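# Place four cartons flat on the low platform

## Task

Get every one of the four cartons resting flat on the low platform, with none on top of another and none sticking out past an edge, and each one keeping the face that was up at the start facing up.

## Robot and tools

Robot: two arms, left_arm and right_arm, each ending in a five-finger hand. right_arm has a right hand and left_arm has a mirrored left hand. Cameras: cam_high, cam_low, cam_left_wrist, cam_right_wrist.

Scene frame: origin at table-top height, midway between the arms. +x points out over the table, +y toward left_arm, +z up. Positions are in metres, velocities in m/s and rad/s, orientations as quat_wxyz. Base poses: left_arm at (+0.048, +0.332, 0), right_arm at (+0.051, -0.330, +0.001).

Hand point: a spot that moves with the palm. Its +z runs along the straight fingers, which reach 0.06 to 0.07 m past it. Its +y points out of the palm. On the right hand +x points away from the thumb; on the left hand +x points toward the thumb. A bracket on the little-finger side of the wrist can strike things. With the palm facing down the wrist may sit below the hand point and reach the table first.

The 28-number row (execute_actions and move): one flat list covering both arms, every value between -1 and 1. In order: left_arm dx, dy, dz, rx, ry, rz; left hand little, ring, middle, index, thumb_bend, thumb_turn, force_limit, speed; then the same fourteen for right_arm and the right hand. The six pose numbers are an offset, not a pose. They are measured from that arm's current Hand target and along the Hand target's own axes. 1.0 equals 0.6 m for dx, dy, dz and 180 degrees for rx, ry, rz, which together form a single rotation vector. Setting all six to 0 asks nothing new of that arm. Each call counts from the Hand target it begins with, so sending the same offset twice moves the arm twice. Orientation commands are clipped to 32 degrees from the measured orientation on each step.

Hand numbers: each finger target goes from +1 (open, straight) to -1 (curled). thumb_bend: +1 straight, -1 fully bent. thumb_turn: +1 beside the palm, -1 across in front of it. force_limit is the fingertip force at which a closing motor stops, scaled from about 0 N at -1 to 10 N at +1 (15 N for the two thumb motors). speed scales from almost nothing at -1 up to full at +0.48 and stays full above that. A hand has no value meaning "no change". To keep it as it is, repeat the eight numbers you last sent for it. Before anything has been sent, use its hand_measured values plus its hand_force_limit and hand_speed. With the thumb turned across, the hand grips things about 0.035 to 0.065 m thick. For a soft grip, close at speed -0.94 or below. To squeeze harder, raise force_limit and send a target more closed than hand_measured.

execute_actions(actions, cameras): actions is a list of actions. Each action is a table of up to 15 rows, one row per 1/30 s step, and a short table holds its last row until step 15. Every row in an action is an offset from the pose at the start of that action. An empty actions list returns camera images. cameras takes names, ["all"], or []. An unknown name makes the call invalid.

move(target, speed, blend, stop_force, zero, blocking, cameras): target is one 28-number row or a list of up to 15 rows. Every row is an offset from the Hand targets at the start of the move, not from the previous row. Paths are straight lines, with a 10 s cap for the whole list. speed is in m/s, from 0.002 to 3.6, default 0.25; turning is limited to twice that in rad/s. blend is a corner-rounding distance in m, default 0 (a full stop at each corner). stop_force (3 to 120 N, shared by both arms) ends an arm's path once its wrist sensor feels that much push opposing its motion. That arm then backs off to the pose just before contact, and that pose becomes its Hand target. When stop_force is used, every row needs the same hand numbers, and blocking=false is not allowed. zero (default true) re-zeroes the sensor before the move. blocking=false returns after about 0.5 s while the move continues. Touch things slowly: around 0.005 to 0.02 m/s with a small stop_force. The move fails if a wrist path would pass near its own base's first joint axis, so route around the base.

wait(seconds 0 to 3600), stop() which brakes a running move, zoom_image(camera, region [x0,y0,x1,y1] pixels, at most 504 by 504, on the latest image), show_instructions(), zero_wrist_force(arm "left_arm" or "right_arm"), finished_scene(scene 1), which cannot be undone.

Results: each arm reports end_effector_position, quat, velocities, Hand target (the last commanded pose), joint positions and torques, and wrist force and torque along the hand's own axes. Each hand reports hand_measured, hand_stopped_by (moving, target, force, stalled, fault) and hand_load_n (positive when the finger is pushed open). When the load falls to about 0, the grip has been lost. A move adds a "move:" line giving done, off_target, moving, held or fault, plus limits such as paced or held. If an arm stops short of its Hand target, send the remaining distance as an offset.

Avoid: dropping cartons even a few millimetres, releasing a carton while it is still moving, letting anything leave the table, and hitting fixed objects such as the post and camera stand. Keep the two arms from touching each other and never close one hand on the other. Do not drive firmly past a contact: an outside force of about 150 N, or excess joint torque, triggers a 10 s fault stop. Long holds or stretched arms heat the motors. Loose cartons may get an occasional nudge, so check the camera images before calling finished_scene.

Each tool is called after "Emit:" as name(argument=value, ...), one argument or row to a line, values as JSON.

Reference images:

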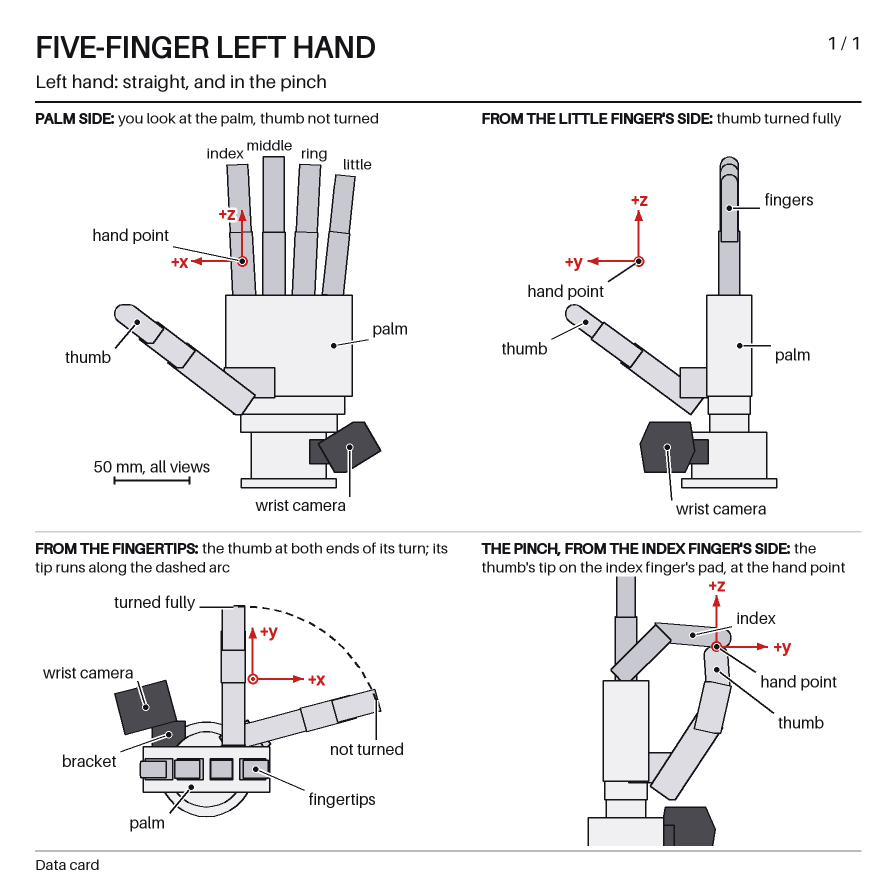

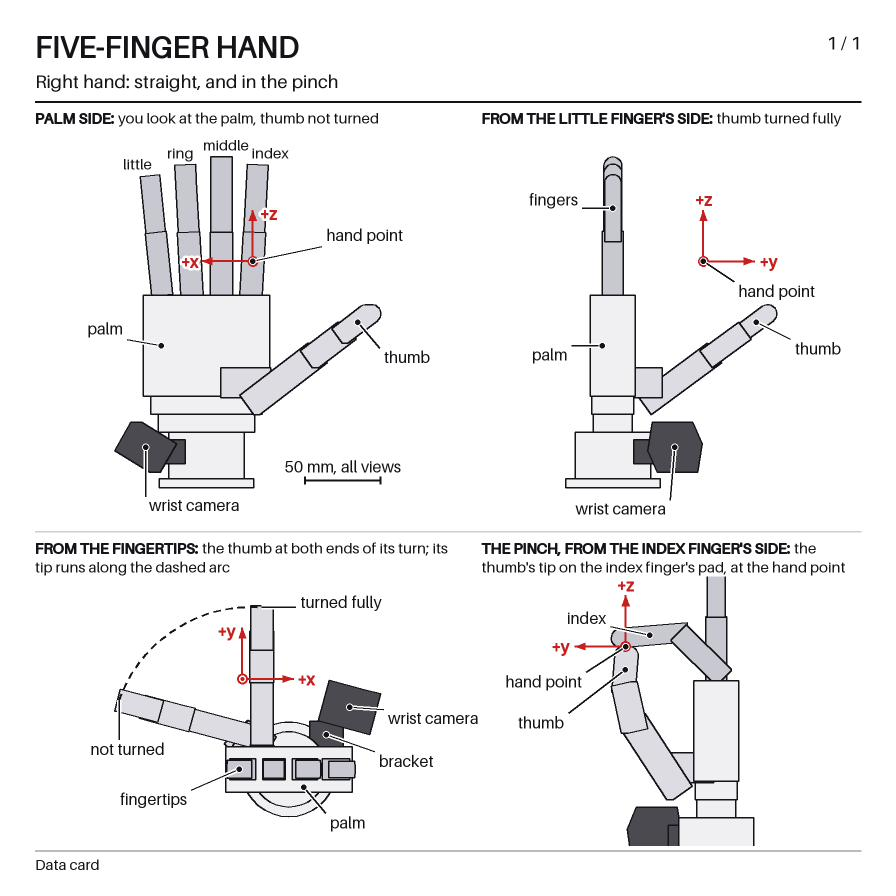

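## Session

Emit:
execute_actions(
  actions=[],
)

Scene clock: 0.00 s.
left_arm: end_effector_position=(+0.4049, +0.4865, +0.3601) hand_measured=(+1.000, +1.000, +1.000, +1.000, +1.000, +1.000) hand_load_n=(+0.0, +0.0, +0.0, +0.0, +0.0, +0.0) hand_stopped_by=(target, target, target, target, target, target) hand_force_limit=0.00 hand_speed=-0.80 end_effector_quat_wxyz=(-0.371, +0.898, +0.218, -0.097) | right_arm: end_effector_position=(+0.5245, -0.0695, +0.3964) hand_measured=(+1.000, +1.000, +1.000, +1.000, +1.000, +1.000) hand_load_n=(+0.0, +0.0, +0.0, +0.0, +0.0, +0.0) hand_stopped_by=(target, target, target, target, target, target) hand_force_limit=0.00 hand_speed=-0.80 end_effector_quat_wxyz=(+0.067, -0.098, +0.986, -0.117)
Joint positions: left_arm=[3.587 -1.757 -1.409 1.502 -2.353 1.456] | right_arm=[0.245 -1.104 0.805 1.774 1.824 -1.515]
Joint velocities: within noise
Joint torques (N m): no reading
Wrist force (N): no reading
Wrist torque (N m): no reading
Wrist force, peak (N): no reading
Hand target: left_arm +0.4049, +0.4865, +0.3601; -0.371, +0.898, +0.218, -0.097 | right_arm +0.5245, -0.0695, +0.3964; +0.067, -0.098, +0.986, -0.117

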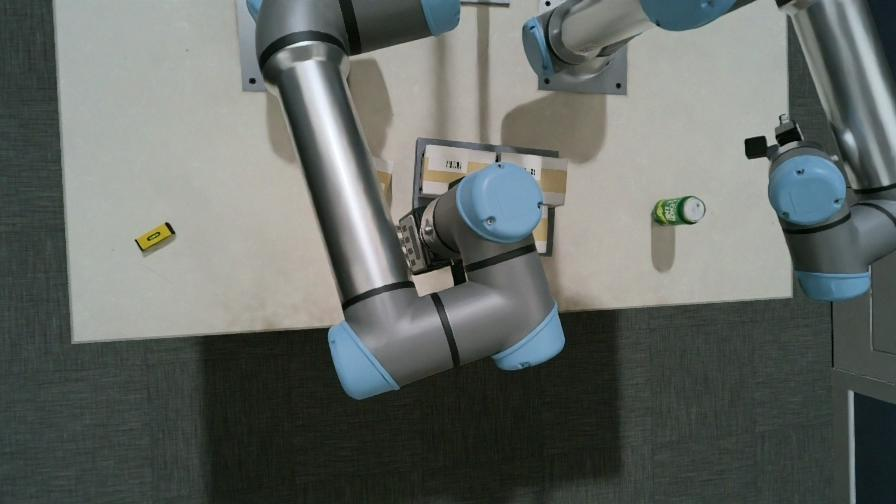

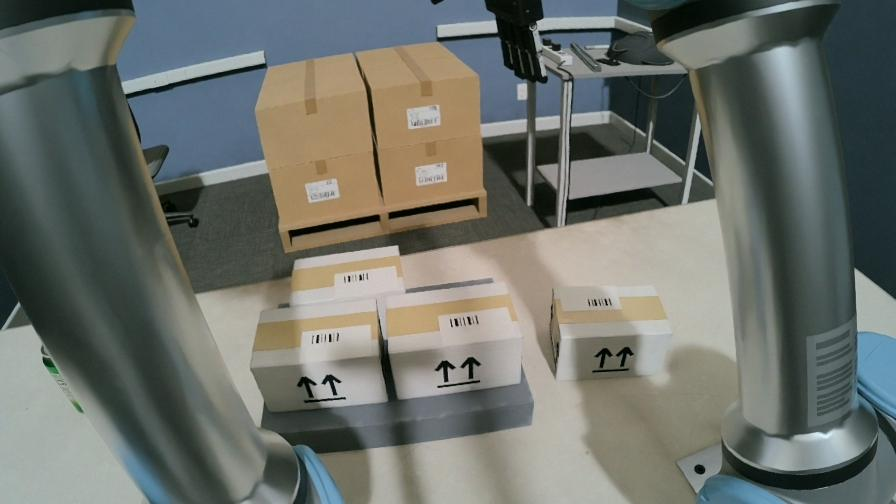

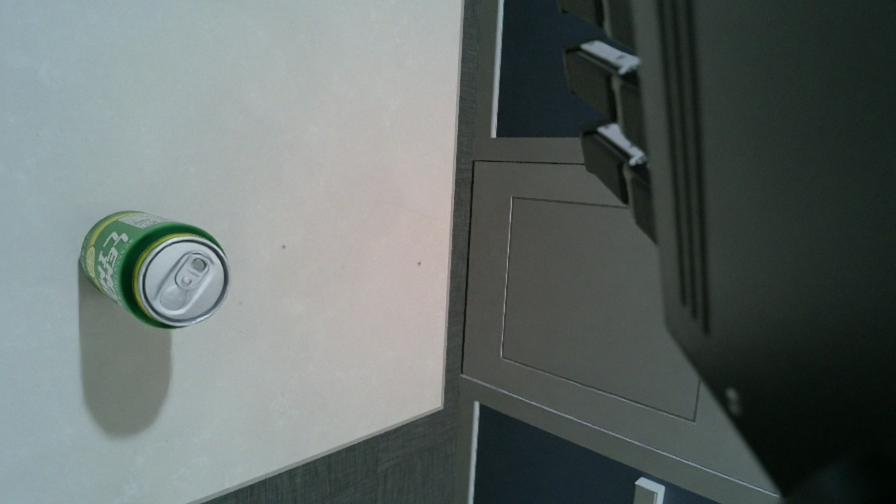

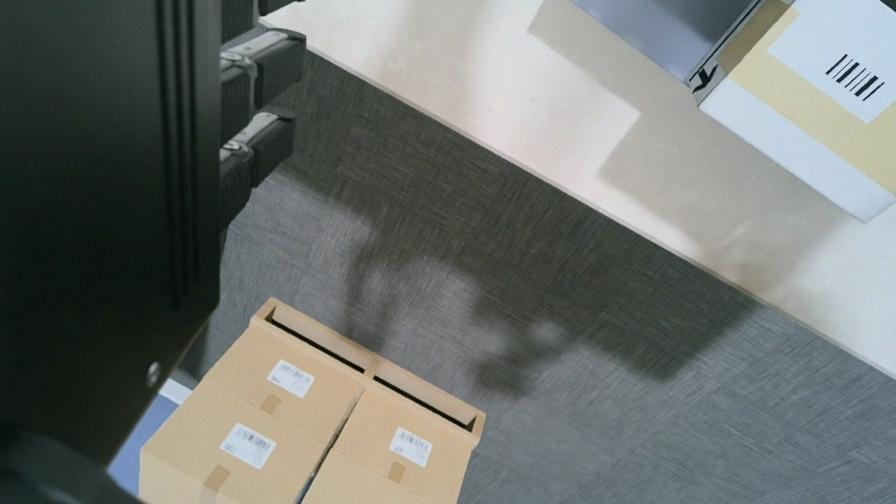

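Emit:
zoom_image(
  camera="cam_high",
  region=[340, 100, 620, 320],
)

Emit:
zoom_image(
  camera="cam_low",
  region=[220, 200, 720, 480],
)

Scaled by 1.800 from the camera's image (finer frame: 1280x720).

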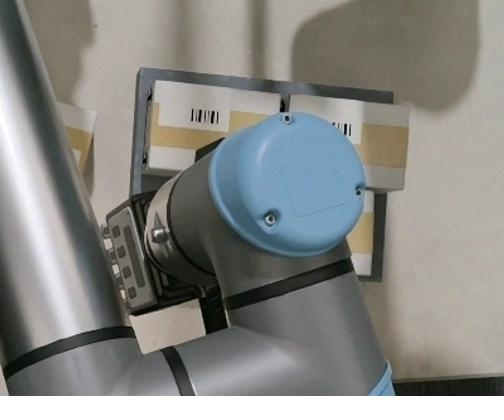

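Scaled by 1.008 from the camera's image (finer frame: 1280x720).

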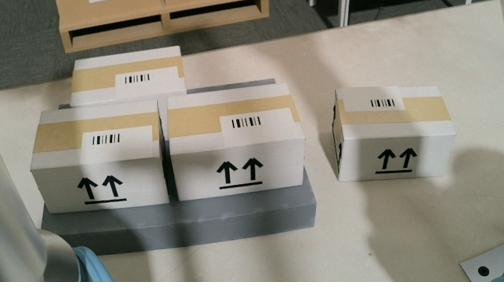

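Emit:
move(
  target=[0,0,0,-0.244,0.0638,0.1434,1,1,1,1,1,1,0,-0.8,0.460,-0.792,0.149,-0.0747,0.0428,0.0626,1,1,1,1,1,1,0,-0.8],
  speed=0.3,
  cameras=["all"],
)

Scene clock: 119.10 s.
left_arm: end_effector_position=(+0.4049, +0.4866, +0.3601) hand_measured=(+1.000, +1.000, +1.000, +1.000, +1.000, +1.000) hand_load_n=(+0.0, +0.0, -0.5, +0.0, +0.0, +0.0) hand_stopped_by=(target, target, target, target, target, target) hand_force_limit=0.00 hand_speed=-0.80 end_effector_quat_wxyz=(-0.001, +1.000, +0.000, +0.000) | right_arm: end_effector_position=(+0.3549, -0.5997, +0.3958) hand_measured=(+1.000, +1.000, +1.000, +1.000, +1.000, +1.000) hand_load_n=(+0.0, +0.0, +0.0, +0.0, +0.0, +0.0) hand_stopped_by=(target, target, target, target, target, target) hand_force_limit=0.00 hand_speed=-0.80 end_effector_quat_wxyz=(+0.000, +0.000, +1.000, +0.000)
Joint positions: left_arm=[4.117 -1.748 -1.317 1.496 -1.572 2.5] | right_arm=[-1.218 -1.281 1.087 1.764 1.57 -2.768]
Joint torques (N m): left_arm=[-0.88 36.46 8.4 -0.43 -1.41 0.77] | right_arm=[-9.35 -34.31 -19.8 1.08 1.59 -0.96]
Wrist force (N): left_arm=[-0.4 -0.1 0.3] | right_arm=[0.2 0.2 -0.3]
Wrist torque (N m): left_arm=[-0.19 0.08 0.02] | right_arm=[0.02 -0.03 0.00]
Wrist force, peak (N): left_arm=[-0.3 -0.6 0.5] | right_arm=[0.8 -2.7 -0.1]
Hand target: left_arm +0.4049, +0.4865, +0.3601; -0.001, +1.000, +0.000, +0.000 | right_arm +0.3549, -0.5998, +0.3958; +0.000, +0.000, +1.000, +0.000
Off the commanded pose: left_arm 0.000 m, 0 deg | right_arm 0.000 m, 0 deg.
move: done
cam_left_wrist: T_world_to_cam=[[0.26021, 0.96284, 0.07225, -0.60742], [0.84533, -0.26333, 0.46483, -0.36531], [0.46659, -0.05987, -0.88245, 0.27421]] pos_world=[0.33892, 0.50507, 0.45567]
cam_right_wrist: T_world_to_cam=[[-0.25089, 0.96777, -0.02166, 0.68593], [0.81901, 0.22414, 0.52819, -0.36888], [0.51603, 0.11478, -0.84885, 0.33958]] pos_world=[0.29898, -0.62012, 0.49795]

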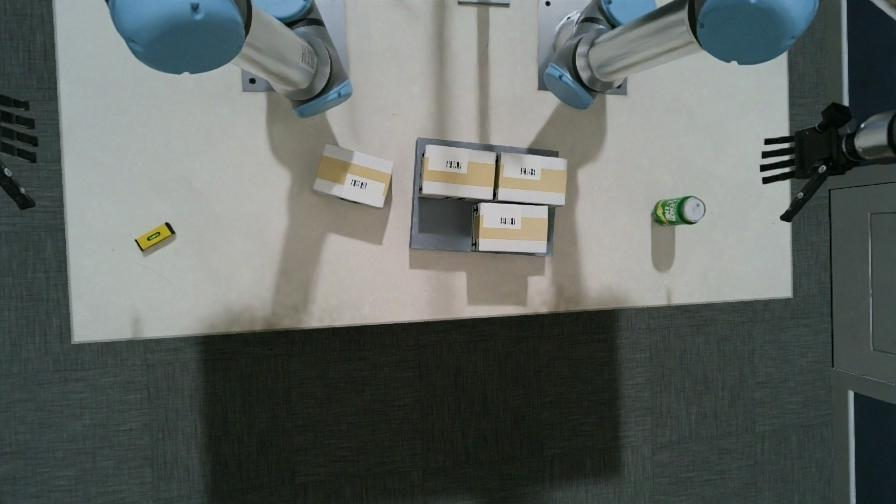

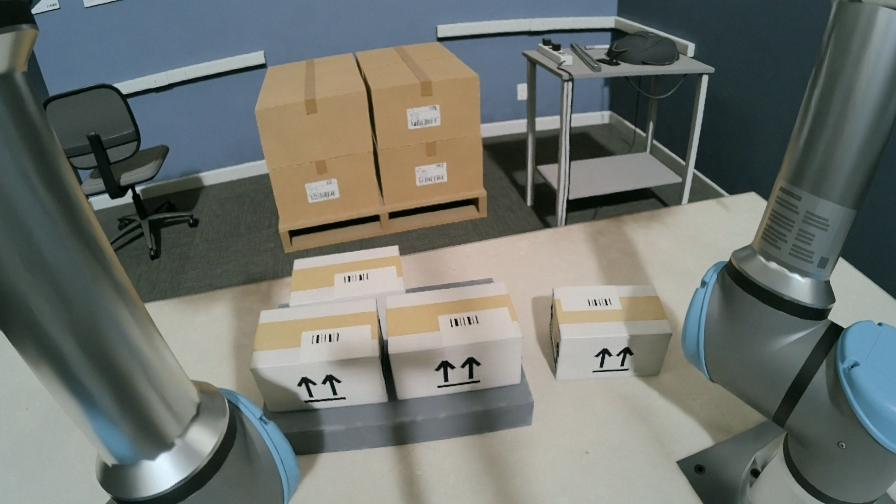

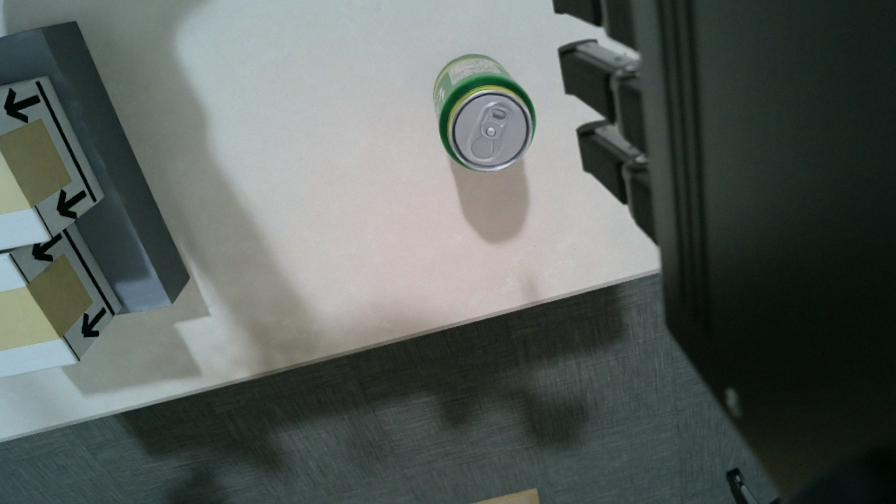

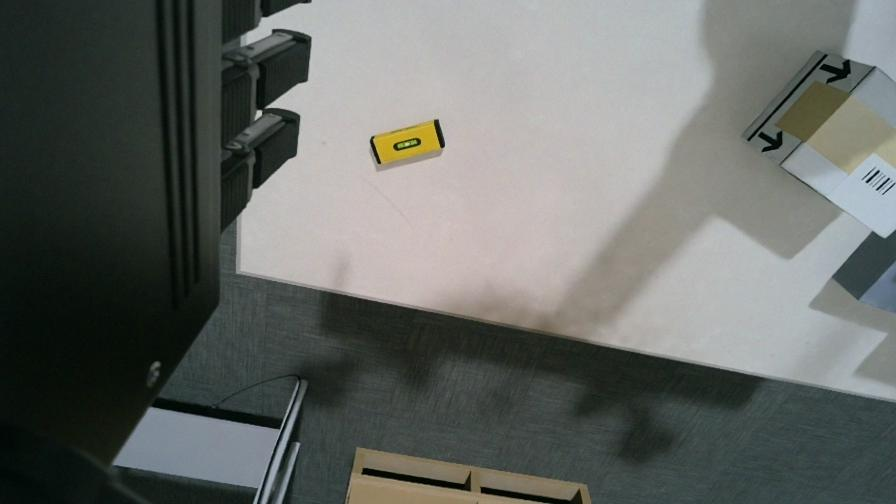

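Emit:
zoom_image(
  camera="cam_high",
  region=[400, 120, 580, 270],
)

Emit:
zoom_image(
  camera="cam_high",
  region=[290, 120, 430, 230],
)

Emit:
zoom_image(
  camera="cam_low",
  region=[230, 230, 700, 480],
)

Scaled by 2.800 from the camera's image (finer frame: 1280x720).

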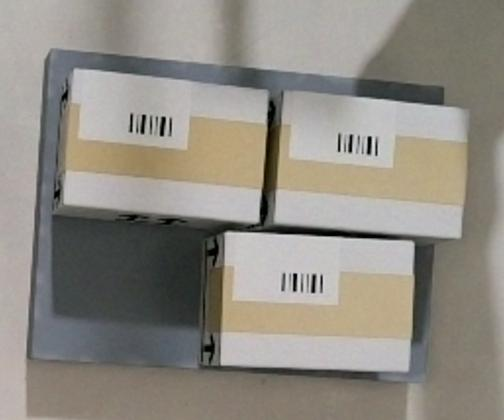

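Scaled by 3.600 from the camera's image (finer frame: 1280x720).

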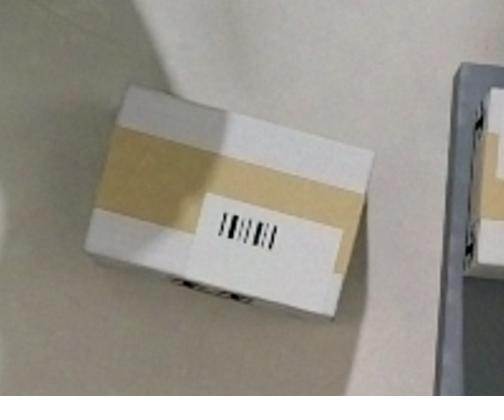

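Scaled by 1.072 from the camera's image (finer frame: 1280x720).

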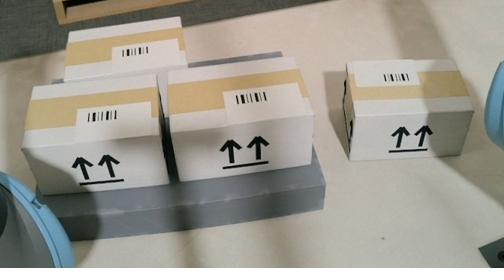

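Emit:
zoom_image(
  camera="cam_low",
  region=[530, 270, 690, 400],
)

Emit:
zoom_image(
  camera="cam_low",
  region=[230, 230, 400, 460],
)

Emit:
zoom_image(
  camera="cam_low",
  region=[370, 260, 550, 460],
)

Scaled by 3.150 from the camera's image (finer frame: 1280x720).

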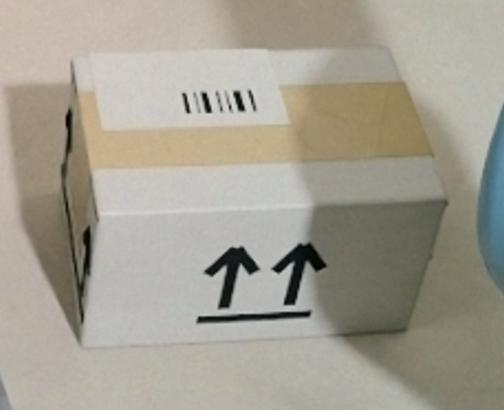

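Scaled by 2.191 from the camera's image (finer frame: 1280x720).

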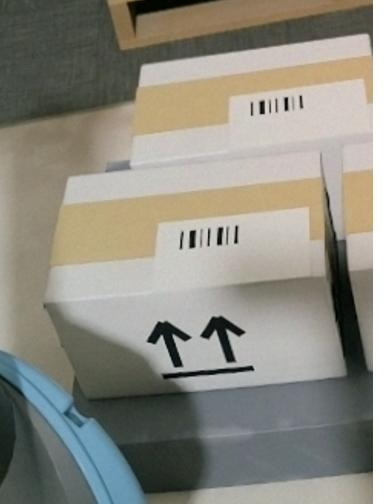

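Scaled by 2.520 from the camera's image (finer frame: 1280x720).

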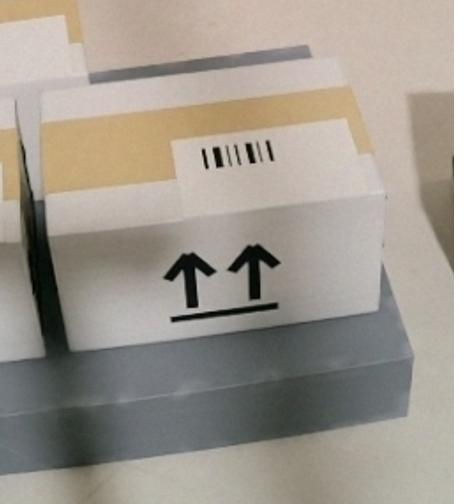

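Emit:
move(
  target=[0,0,0,0,0,0,1,1,1,1,1,1,0,-0.8,-0.248,0.99,0.15,0,0,0.0294,1,1,1,1,1,1,0,-0.8],
  speed=0.35,
  cameras=["all"],
)

Scene clock: 394.73 s.
left_arm: end_effector_position=(+0.4049, +0.4865, +0.3601) hand_measured=(+1.000, +1.000, +1.000, +1.000, +1.000, +1.000) hand_load_n=(+0.0, +0.0, +0.0, +0.0, +0.0, +0.0) hand_stopped_by=(target, target, target, target, target, target) hand_force_limit=0.00 hand_speed=-0.80 end_effector_quat_wxyz=(-0.001, +1.000, +0.000, +0.000) | right_arm: end_effector_position=(+0.5032, -0.0058, +0.3057) hand_measured=(+1.000, +1.000, +1.000, +1.000, +1.000, +1.000) hand_load_n=(+0.0, +0.0, +0.0, +0.0, +0.0, +0.0) hand_stopped_by=(target, target, target, target, target, target) hand_force_limit=0.00 hand_speed=-0.80 end_effector_quat_wxyz=(+0.000, +0.046, +0.999, +0.000)
Joint positions: left_arm=[4.117 -1.748 -1.317 1.496 -1.572 2.5] | right_arm=[0.277 -1.124 1.099 1.595 1.571 -1.18]
Joint torques (N m): left_arm=[4.94 36.38 8.19 -0.33 2.54 1.08] | right_arm=[10.23 -36.91 -26.57 0.6 -1.81 1.69]
Wrist force (N): left_arm=[-0.3 -0.1 0.7] | right_arm=[0.4 -0.1 -0.5]
Wrist torque (N m): left_arm=[-0.21 0.07 0.01] | right_arm=[-0.02 -0.04 0.09]
Wrist force, peak (N): left_arm=[-0.6 -0.2 0.8] | right_arm=[-0.2 2.8 0.2]
Hand target: left_arm +0.4049, +0.4865, +0.3601; -0.001, +1.000, +0.000, +0.000 | right_arm +0.5032, -0.0057, +0.3057; +0.000, +0.046, +0.999, +0.000
Off the commanded pose: left_arm 0.000 m, 0 deg | right_arm 0.000 m, 0 deg.
move: done
cam_left_wrist: T_world_to_cam=[[0.26025, 0.96284, 0.07217, -0.60727], [0.8453, -0.26332, 0.4649, -0.36528], [0.46663, -0.05998, -0.88242, 0.27428]] pos_world=[0.33882, 0.50497, 0.45567]
cam_right_wrist: T_world_to_cam=[[-0.16065, 0.98677, -0.02189, 0.10113], [0.83618, 0.14785, 0.52815, -0.58496], [0.5244, 0.06654, -0.84887, 0.11402]] pos_world=[0.44559, -0.02089, 0.40795]

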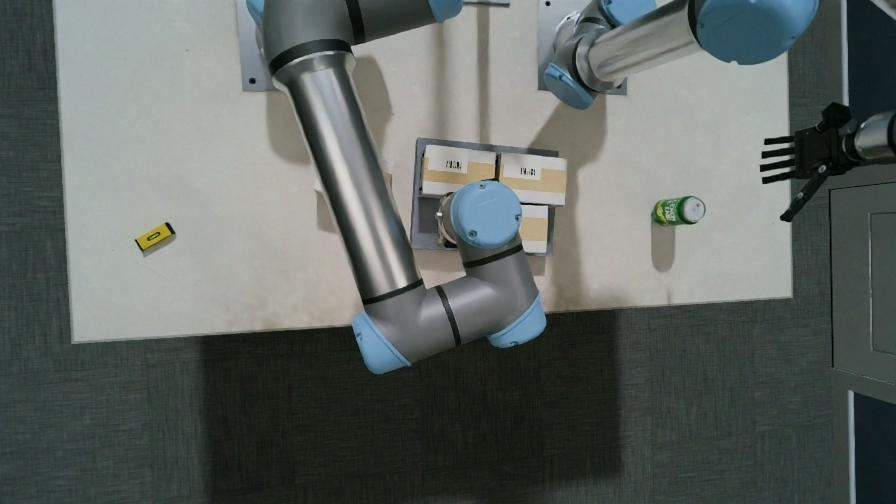

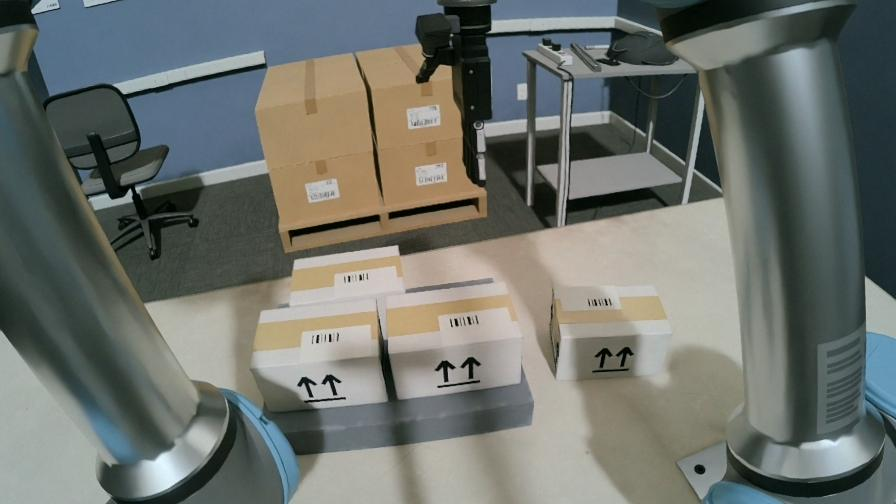

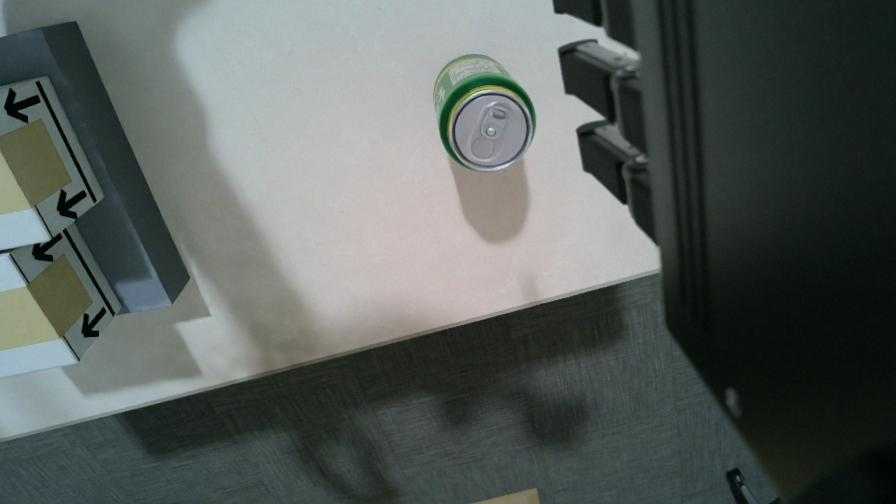

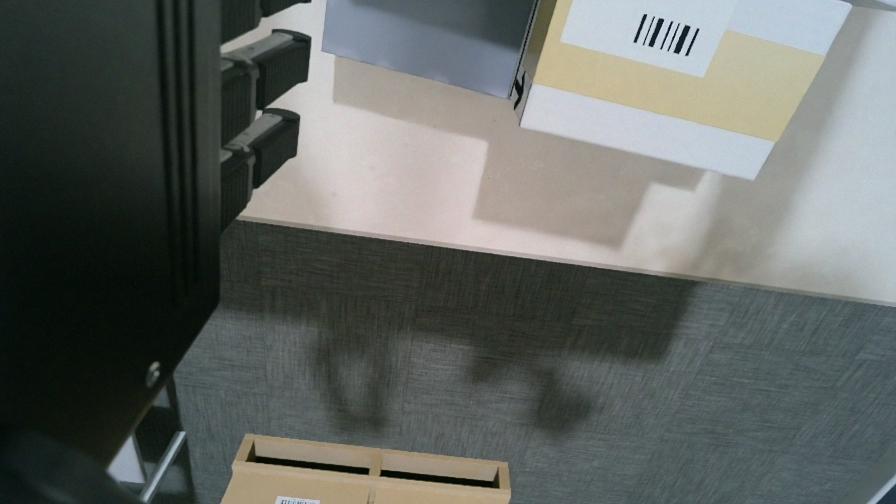

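Emit:
move(
  target=[0,0,0,0,0,0,1,1,1,1,1,1,0,-0.8,-0.0148,0.099,0.2845,0,0,-0.01,1,1,1,1,1,1,0,-0.8],
  speed=0.2,
  cameras=["cam_low","cam_right_wrist","cam_high"],
)

Scene clock: 444.70 s.
left_arm: end_effector_position=(+0.4049, +0.4865, +0.3601) hand_measured=(+1.000, +1.000, +1.000, +1.000, +1.000, +1.000) hand_load_n=(+0.0, +0.0, +0.0, +0.0, +0.0, +0.0) hand_stopped_by=(target, target, target, target, target, target) hand_force_limit=0.00 hand_speed=-0.80 end_effector_quat_wxyz=(-0.001, +1.000, +0.000, +0.000) | right_arm: end_effector_position=(+0.5174, +0.0527, +0.1350) hand_measured=(+1.000, +1.000, +1.000, +1.000, +1.000, +1.000) hand_load_n=(+0.0, +0.0, +0.0, +0.0, +0.0, +0.5) hand_stopped_by=(target, target, target, target, target, target) hand_force_limit=0.00 hand_speed=-0.80 end_effector_quat_wxyz=(+0.000, +0.030, +1.000, +0.000)
Joint positions: left_arm=[4.117 -1.748 -1.317 1.496 -1.572 2.5] | right_arm=[0.374 -0.941 1.255 1.256 1.571 -1.115]
Joint torques (N m): left_arm=[4.94 36.27 8.19 -0.3 2.61 1] | right_arm=[-11.78 -54.4 -30.29 1.94 1.86 -2.56]
Wrist force (N): left_arm=[-0.1 0.0 0.6] | right_arm=[-0.1 0.2 -0.3]
Wrist torque (N m): left_arm=[-0.18 0.05 0.01] | right_arm=[0.02 0.03 0.00]
Wrist force, peak (N): left_arm=[-0.1 0.0 0.9] | right_arm=[0.2 -0.6 -2.1]
Hand target: left_arm +0.4049, +0.4865, +0.3601; -0.001, +1.000, +0.000, +0.000 | right_arm +0.5175, +0.0526, +0.1350; +0.000, +0.030, +1.000, +0.000
Off the commanded pose: left_arm 0.000 m, 0 deg | right_arm 0.000 m, 0 deg.
move: done
cam_right_wrist: T_world_to_cam=[[-0.19159, 0.98123, -0.02172, 0.0583], [0.83124, 0.17399, 0.52798, -0.51418], [0.52185, 0.0831, -0.84898, -0.04181]] pos_world=[0.4604, 0.03573, 0.23725]
Images, in order (width x height): cam_high 896x504, cam_low 896x504, cam_right_wrist 896x504.

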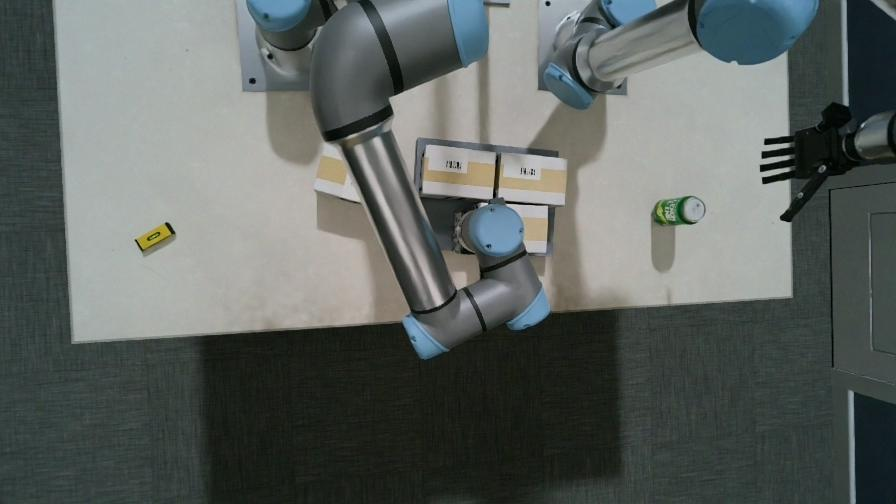

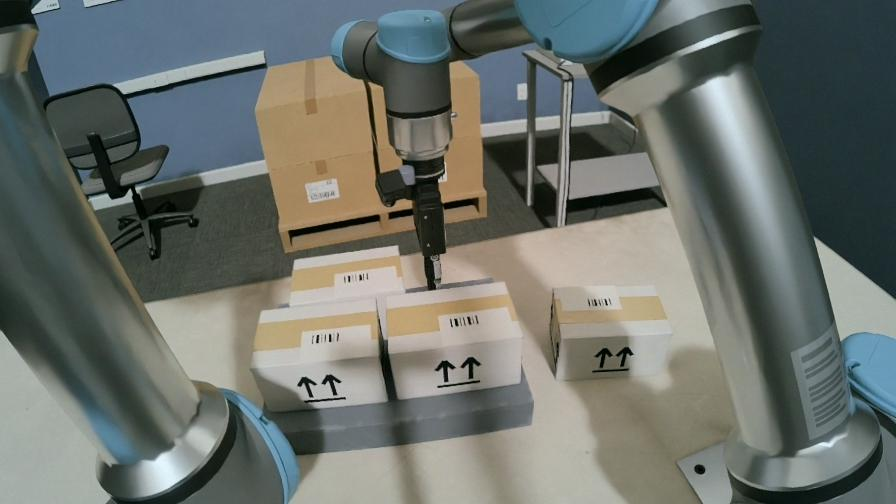

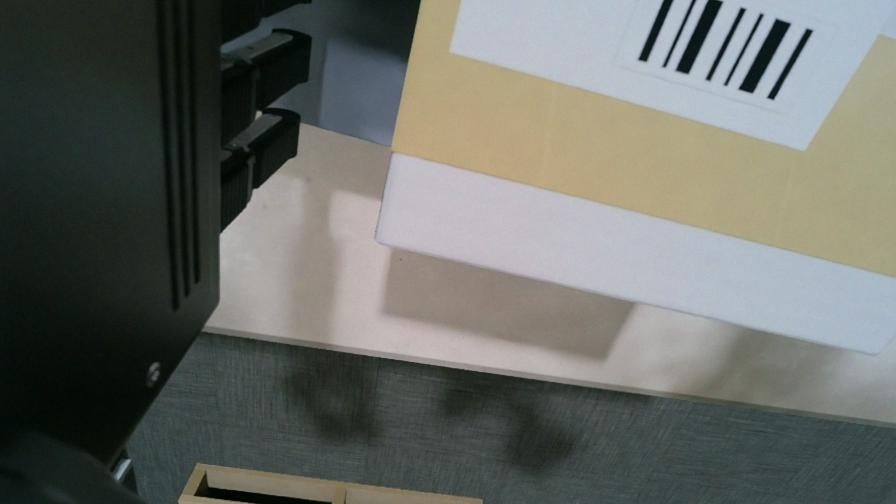

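Emit:
zoom_image(
  camera="cam_right_wrist",
  region=[200, 0, 460, 260],
)

Emit:
zoom_image(
  camera="cam_low",
  region=[340, 160, 560, 420],
)

Scaled by 1.938 from the camera's image (finer frame: 1280x720).

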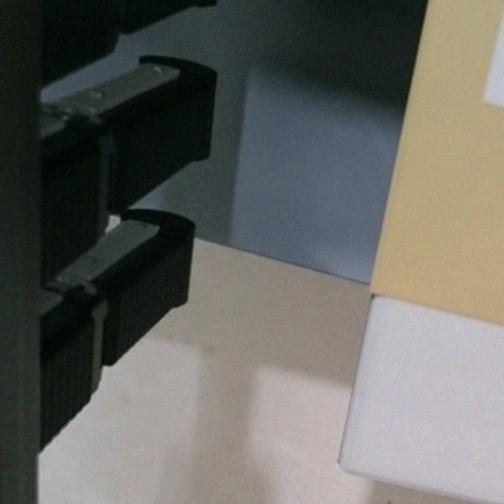

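Scaled by 1.938 from the camera's image (finer frame: 1280x720).

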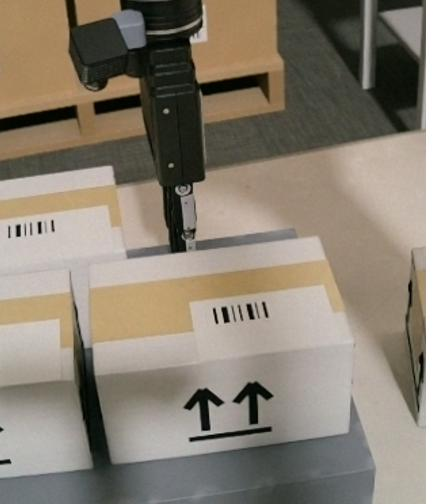

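Emit:
move(
  target=[
    [0,0,0,0,0,0,1,1,1,1,1,1,0,-0.8,0,0.03,0,0,0,0.0087,1,1,1,1,1,1,0,-0.8],
    [0,0,0,0,0,0,1,1,1,1,1,1,0,-0.8,-0.0026,0.095,0,0,0,0.0087,1,1,1,1,1,1,0,-0.8],
  ],
  speed=[0.1,0.03],
  blend=0.003,
  cameras=["cam_low","cam_right_wrist","cam_high"],
)

Scene clock: 489.53 s.
left_arm: end_effector_position=(+0.4049, +0.4865, +0.3601) hand_measured=(+1.000, +1.000, +1.000, +1.000, +1.000, +1.000) hand_load_n=(+0.0, +0.0, +0.0, +0.0, -0.5, +0.0) hand_stopped_by=(target, target, target, target, target, target) hand_force_limit=0.00 hand_speed=-0.80 end_effector_quat_wxyz=(-0.001, +1.000, +0.000, +0.000) | right_arm: end_effector_position=(+0.5224, +0.1096, +0.1349) hand_measured=(+1.000, +1.000, +1.000, +1.000, +1.000, +1.000) hand_load_n=(+0.0, +0.0, +0.0, +0.0, +0.0, +0.0) hand_stopped_by=(target, target, target, target, target, target) hand_force_limit=0.00 hand_speed=-0.80 end_effector_quat_wxyz=(+0.000, +0.044, +0.999, +0.000)
Joint positions: left_arm=[4.117 -1.748 -1.317 1.496 -1.572 2.5] | right_arm=[0.468 -0.841 1.086 1.327 1.571 -0.994]
Joint torques (N m): left_arm=[4.88 35.69 8.63 -0.43 2.63 0.99] | right_arm=[-12.2 -62.8 -8.17 0.47 -1.97 -2.3]
Wrist force (N): left_arm=[-0.3 -0.2 0.8] | right_arm=[0.2 0.4 -0.4]
Wrist torque (N m): left_arm=[-0.22 0.07 0.01] | right_arm=[0.08 -0.02 0.03]
Wrist force, peak (N): left_arm=[-0.5 -0.2 0.7] | right_arm=[0.2 -3.3 -2.8]
Hand target: left_arm +0.4049, +0.4865, +0.3601; -0.001, +1.000, +0.000, +0.000 | right_arm +0.5225, +0.1094, +0.1350; +0.000, +0.044, +0.999, +0.000
Off the commanded pose: left_arm 0.000 m, 0 deg | right_arm 0.000 m, 0 deg.
move: done
cam_right_wrist: T_world_to_cam=[[-0.16456, 0.98613, -0.02178, -0.01125], [0.83574, 0.15112, 0.52793, -0.52799], [0.52389, 0.06868, -0.84901, -0.0487]] pos_world=[0.46492, 0.09422, 0.23715]
Images, in order (width x height): cam_high 896x504, cam_low 896x504, cam_right_wrist 896x504.

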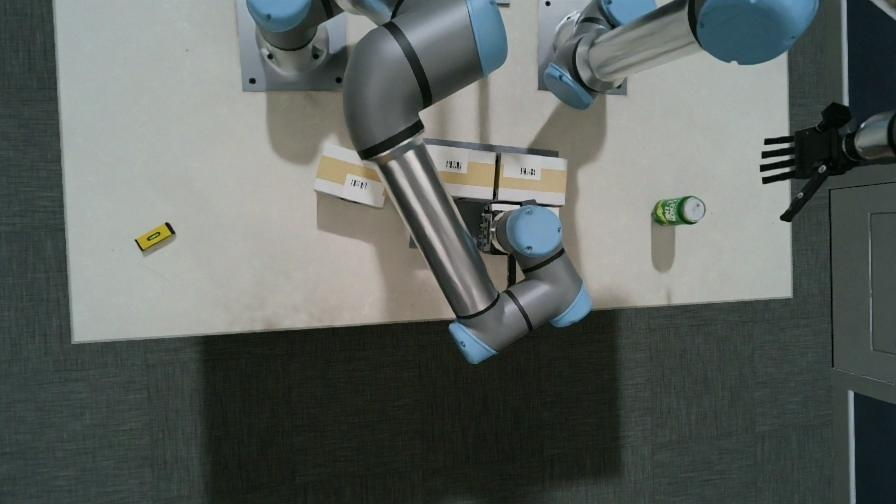

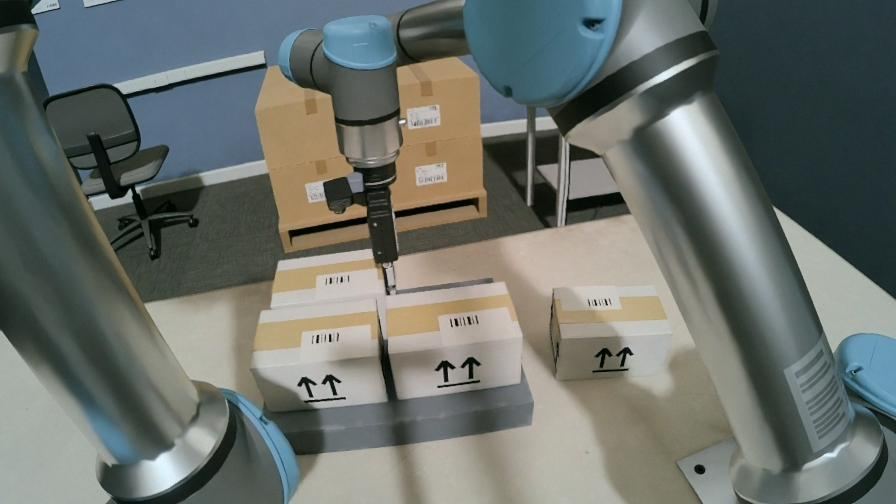

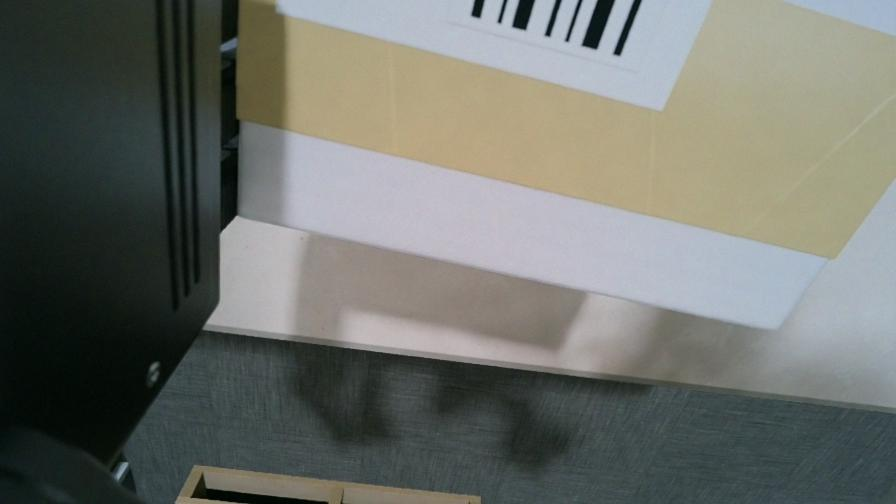

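Emit:
zoom_image(
  camera="cam_high",
  region=[460, 130, 620, 280],
)

Emit:
zoom_image(
  camera="cam_low",
  region=[240, 220, 440, 440],
)

Scaled by 3.150 from the camera's image (finer frame: 1280x720).

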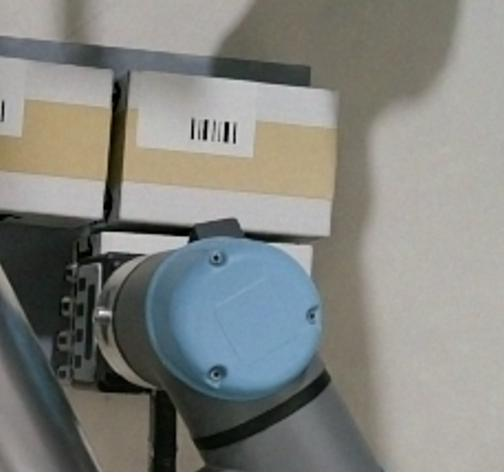

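Scaled by 2.291 from the camera's image (finer frame: 1280x720).

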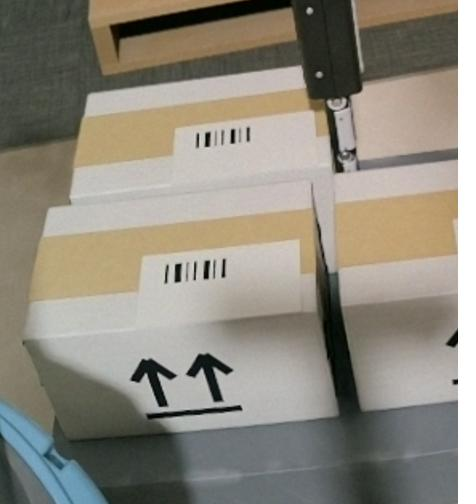

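Emit:
move(
  target=[
    [0,0,0,0,0,0,1,1,1,1,1,1,0,-0.8,0,0.0195,0,0,0,0,1,1,1,1,1,1,0,-0.8],
    [0,0,0,0,0,0,1,1,1,1,1,1,0,-0.8,0,-0.05,0,0,0,0,1,1,1,1,1,1,0,-0.8],
    [0,0,0,0,0,0,1,1,1,1,1,1,0,-0.8,0.02,-0.07,-0.27,0,0,0,1,1,1,1,1,1,0,-0.8],
  ],
  speed=[0.03,0.1,0.25],
  blend=[0,0.01,0],
  cameras=["cam_low","cam_right_wrist","cam_high"],
)

Scene clock: 579.27 s.
left_arm: end_effector_position=(+0.4049, +0.4865, +0.3601) hand_measured=(+1.000, +1.000, +1.000, +1.000, +1.000, +1.000) hand_load_n=(+0.0, +0.0, +0.0, +0.0, +0.0, +0.5) hand_stopped_by=(target, target, target, target, target, target) hand_force_limit=0.00 hand_speed=-0.80 end_effector_quat_wxyz=(-0.001, +1.000, +0.000, +0.000) | right_arm: end_effector_position=(+0.5069, +0.0686, +0.2969) hand_measured=(+1.000, +1.000, +1.000, +1.000, +1.000, +1.000) hand_load_n=(+0.0, +0.0, +0.0, +0.0, -0.5, +0.0) hand_stopped_by=(target, target, target, target, target, target) hand_force_limit=0.00 hand_speed=-0.80 end_effector_quat_wxyz=(+0.000, +0.044, +0.999, +0.000)
Joint positions: left_arm=[4.117 -1.748 -1.317 1.496 -1.572 2.5] | right_arm=[0.413 -0.99 0.917 1.644 1.571 -1.049]
Joint torques (N m): left_arm=[4.57 35.6 7.84 -0.41 2.68 0.93] | right_arm=[8.65 -36.82 -22.54 4.16 2.16 0.96]
Wrist force (N): left_arm=[-0.3 0.0 0.4] | right_arm=[0.1 0.3 -0.5]
Wrist torque (N m): left_arm=[-0.18 0.07 0.01] | right_arm=[0.05 0.00 0.10]
Wrist force, peak (N): left_arm=[-0.4 -0.2 0.8] | right_arm=[0.6 -3.2 -2.6]
Hand target: left_arm +0.4049, +0.4865, +0.3601; -0.001, +1.000, +0.000, +0.000 | right_arm +0.5068, +0.0687, +0.2970; +0.000, +0.044, +0.999, +0.000
Off the commanded pose: left_arm 0.000 m, 0 deg | right_arm 0.000 m, 0 deg.
move: done
cam_right_wrist: T_world_to_cam=[[-0.16456, 0.98613, -0.02163, 0.03011], [0.8355, 0.15102, 0.52833, -0.59441], [0.52426, 0.06887, -0.84876, 0.0995]] pos_world=[0.44942, 0.05322, 0.39915]
Images, in order (width x height): cam_high 896x504, cam_low 896x504, cam_right_wrist 896x504.

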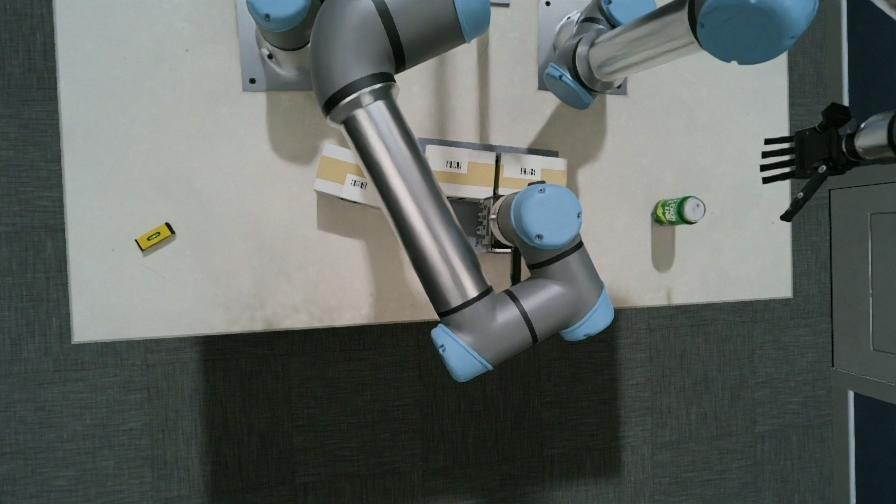

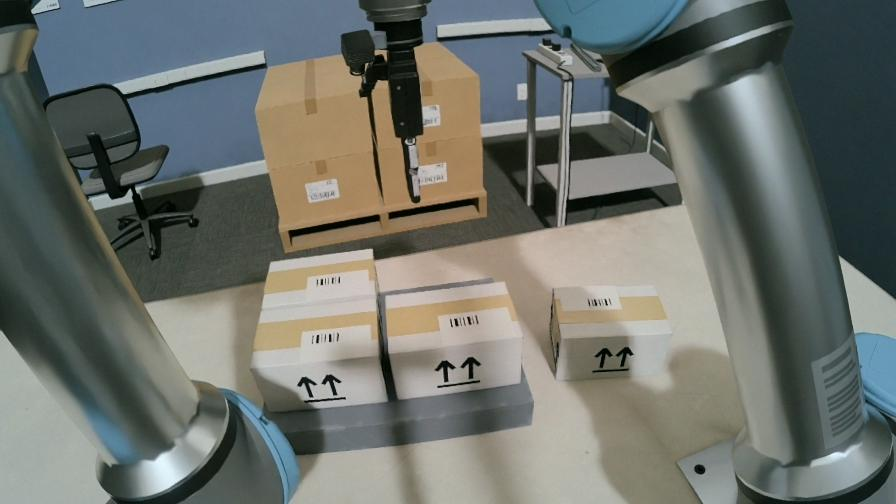

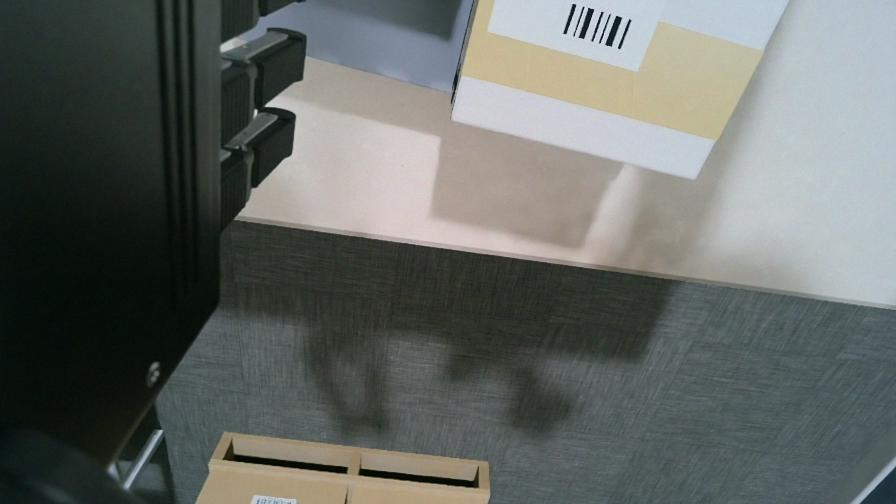

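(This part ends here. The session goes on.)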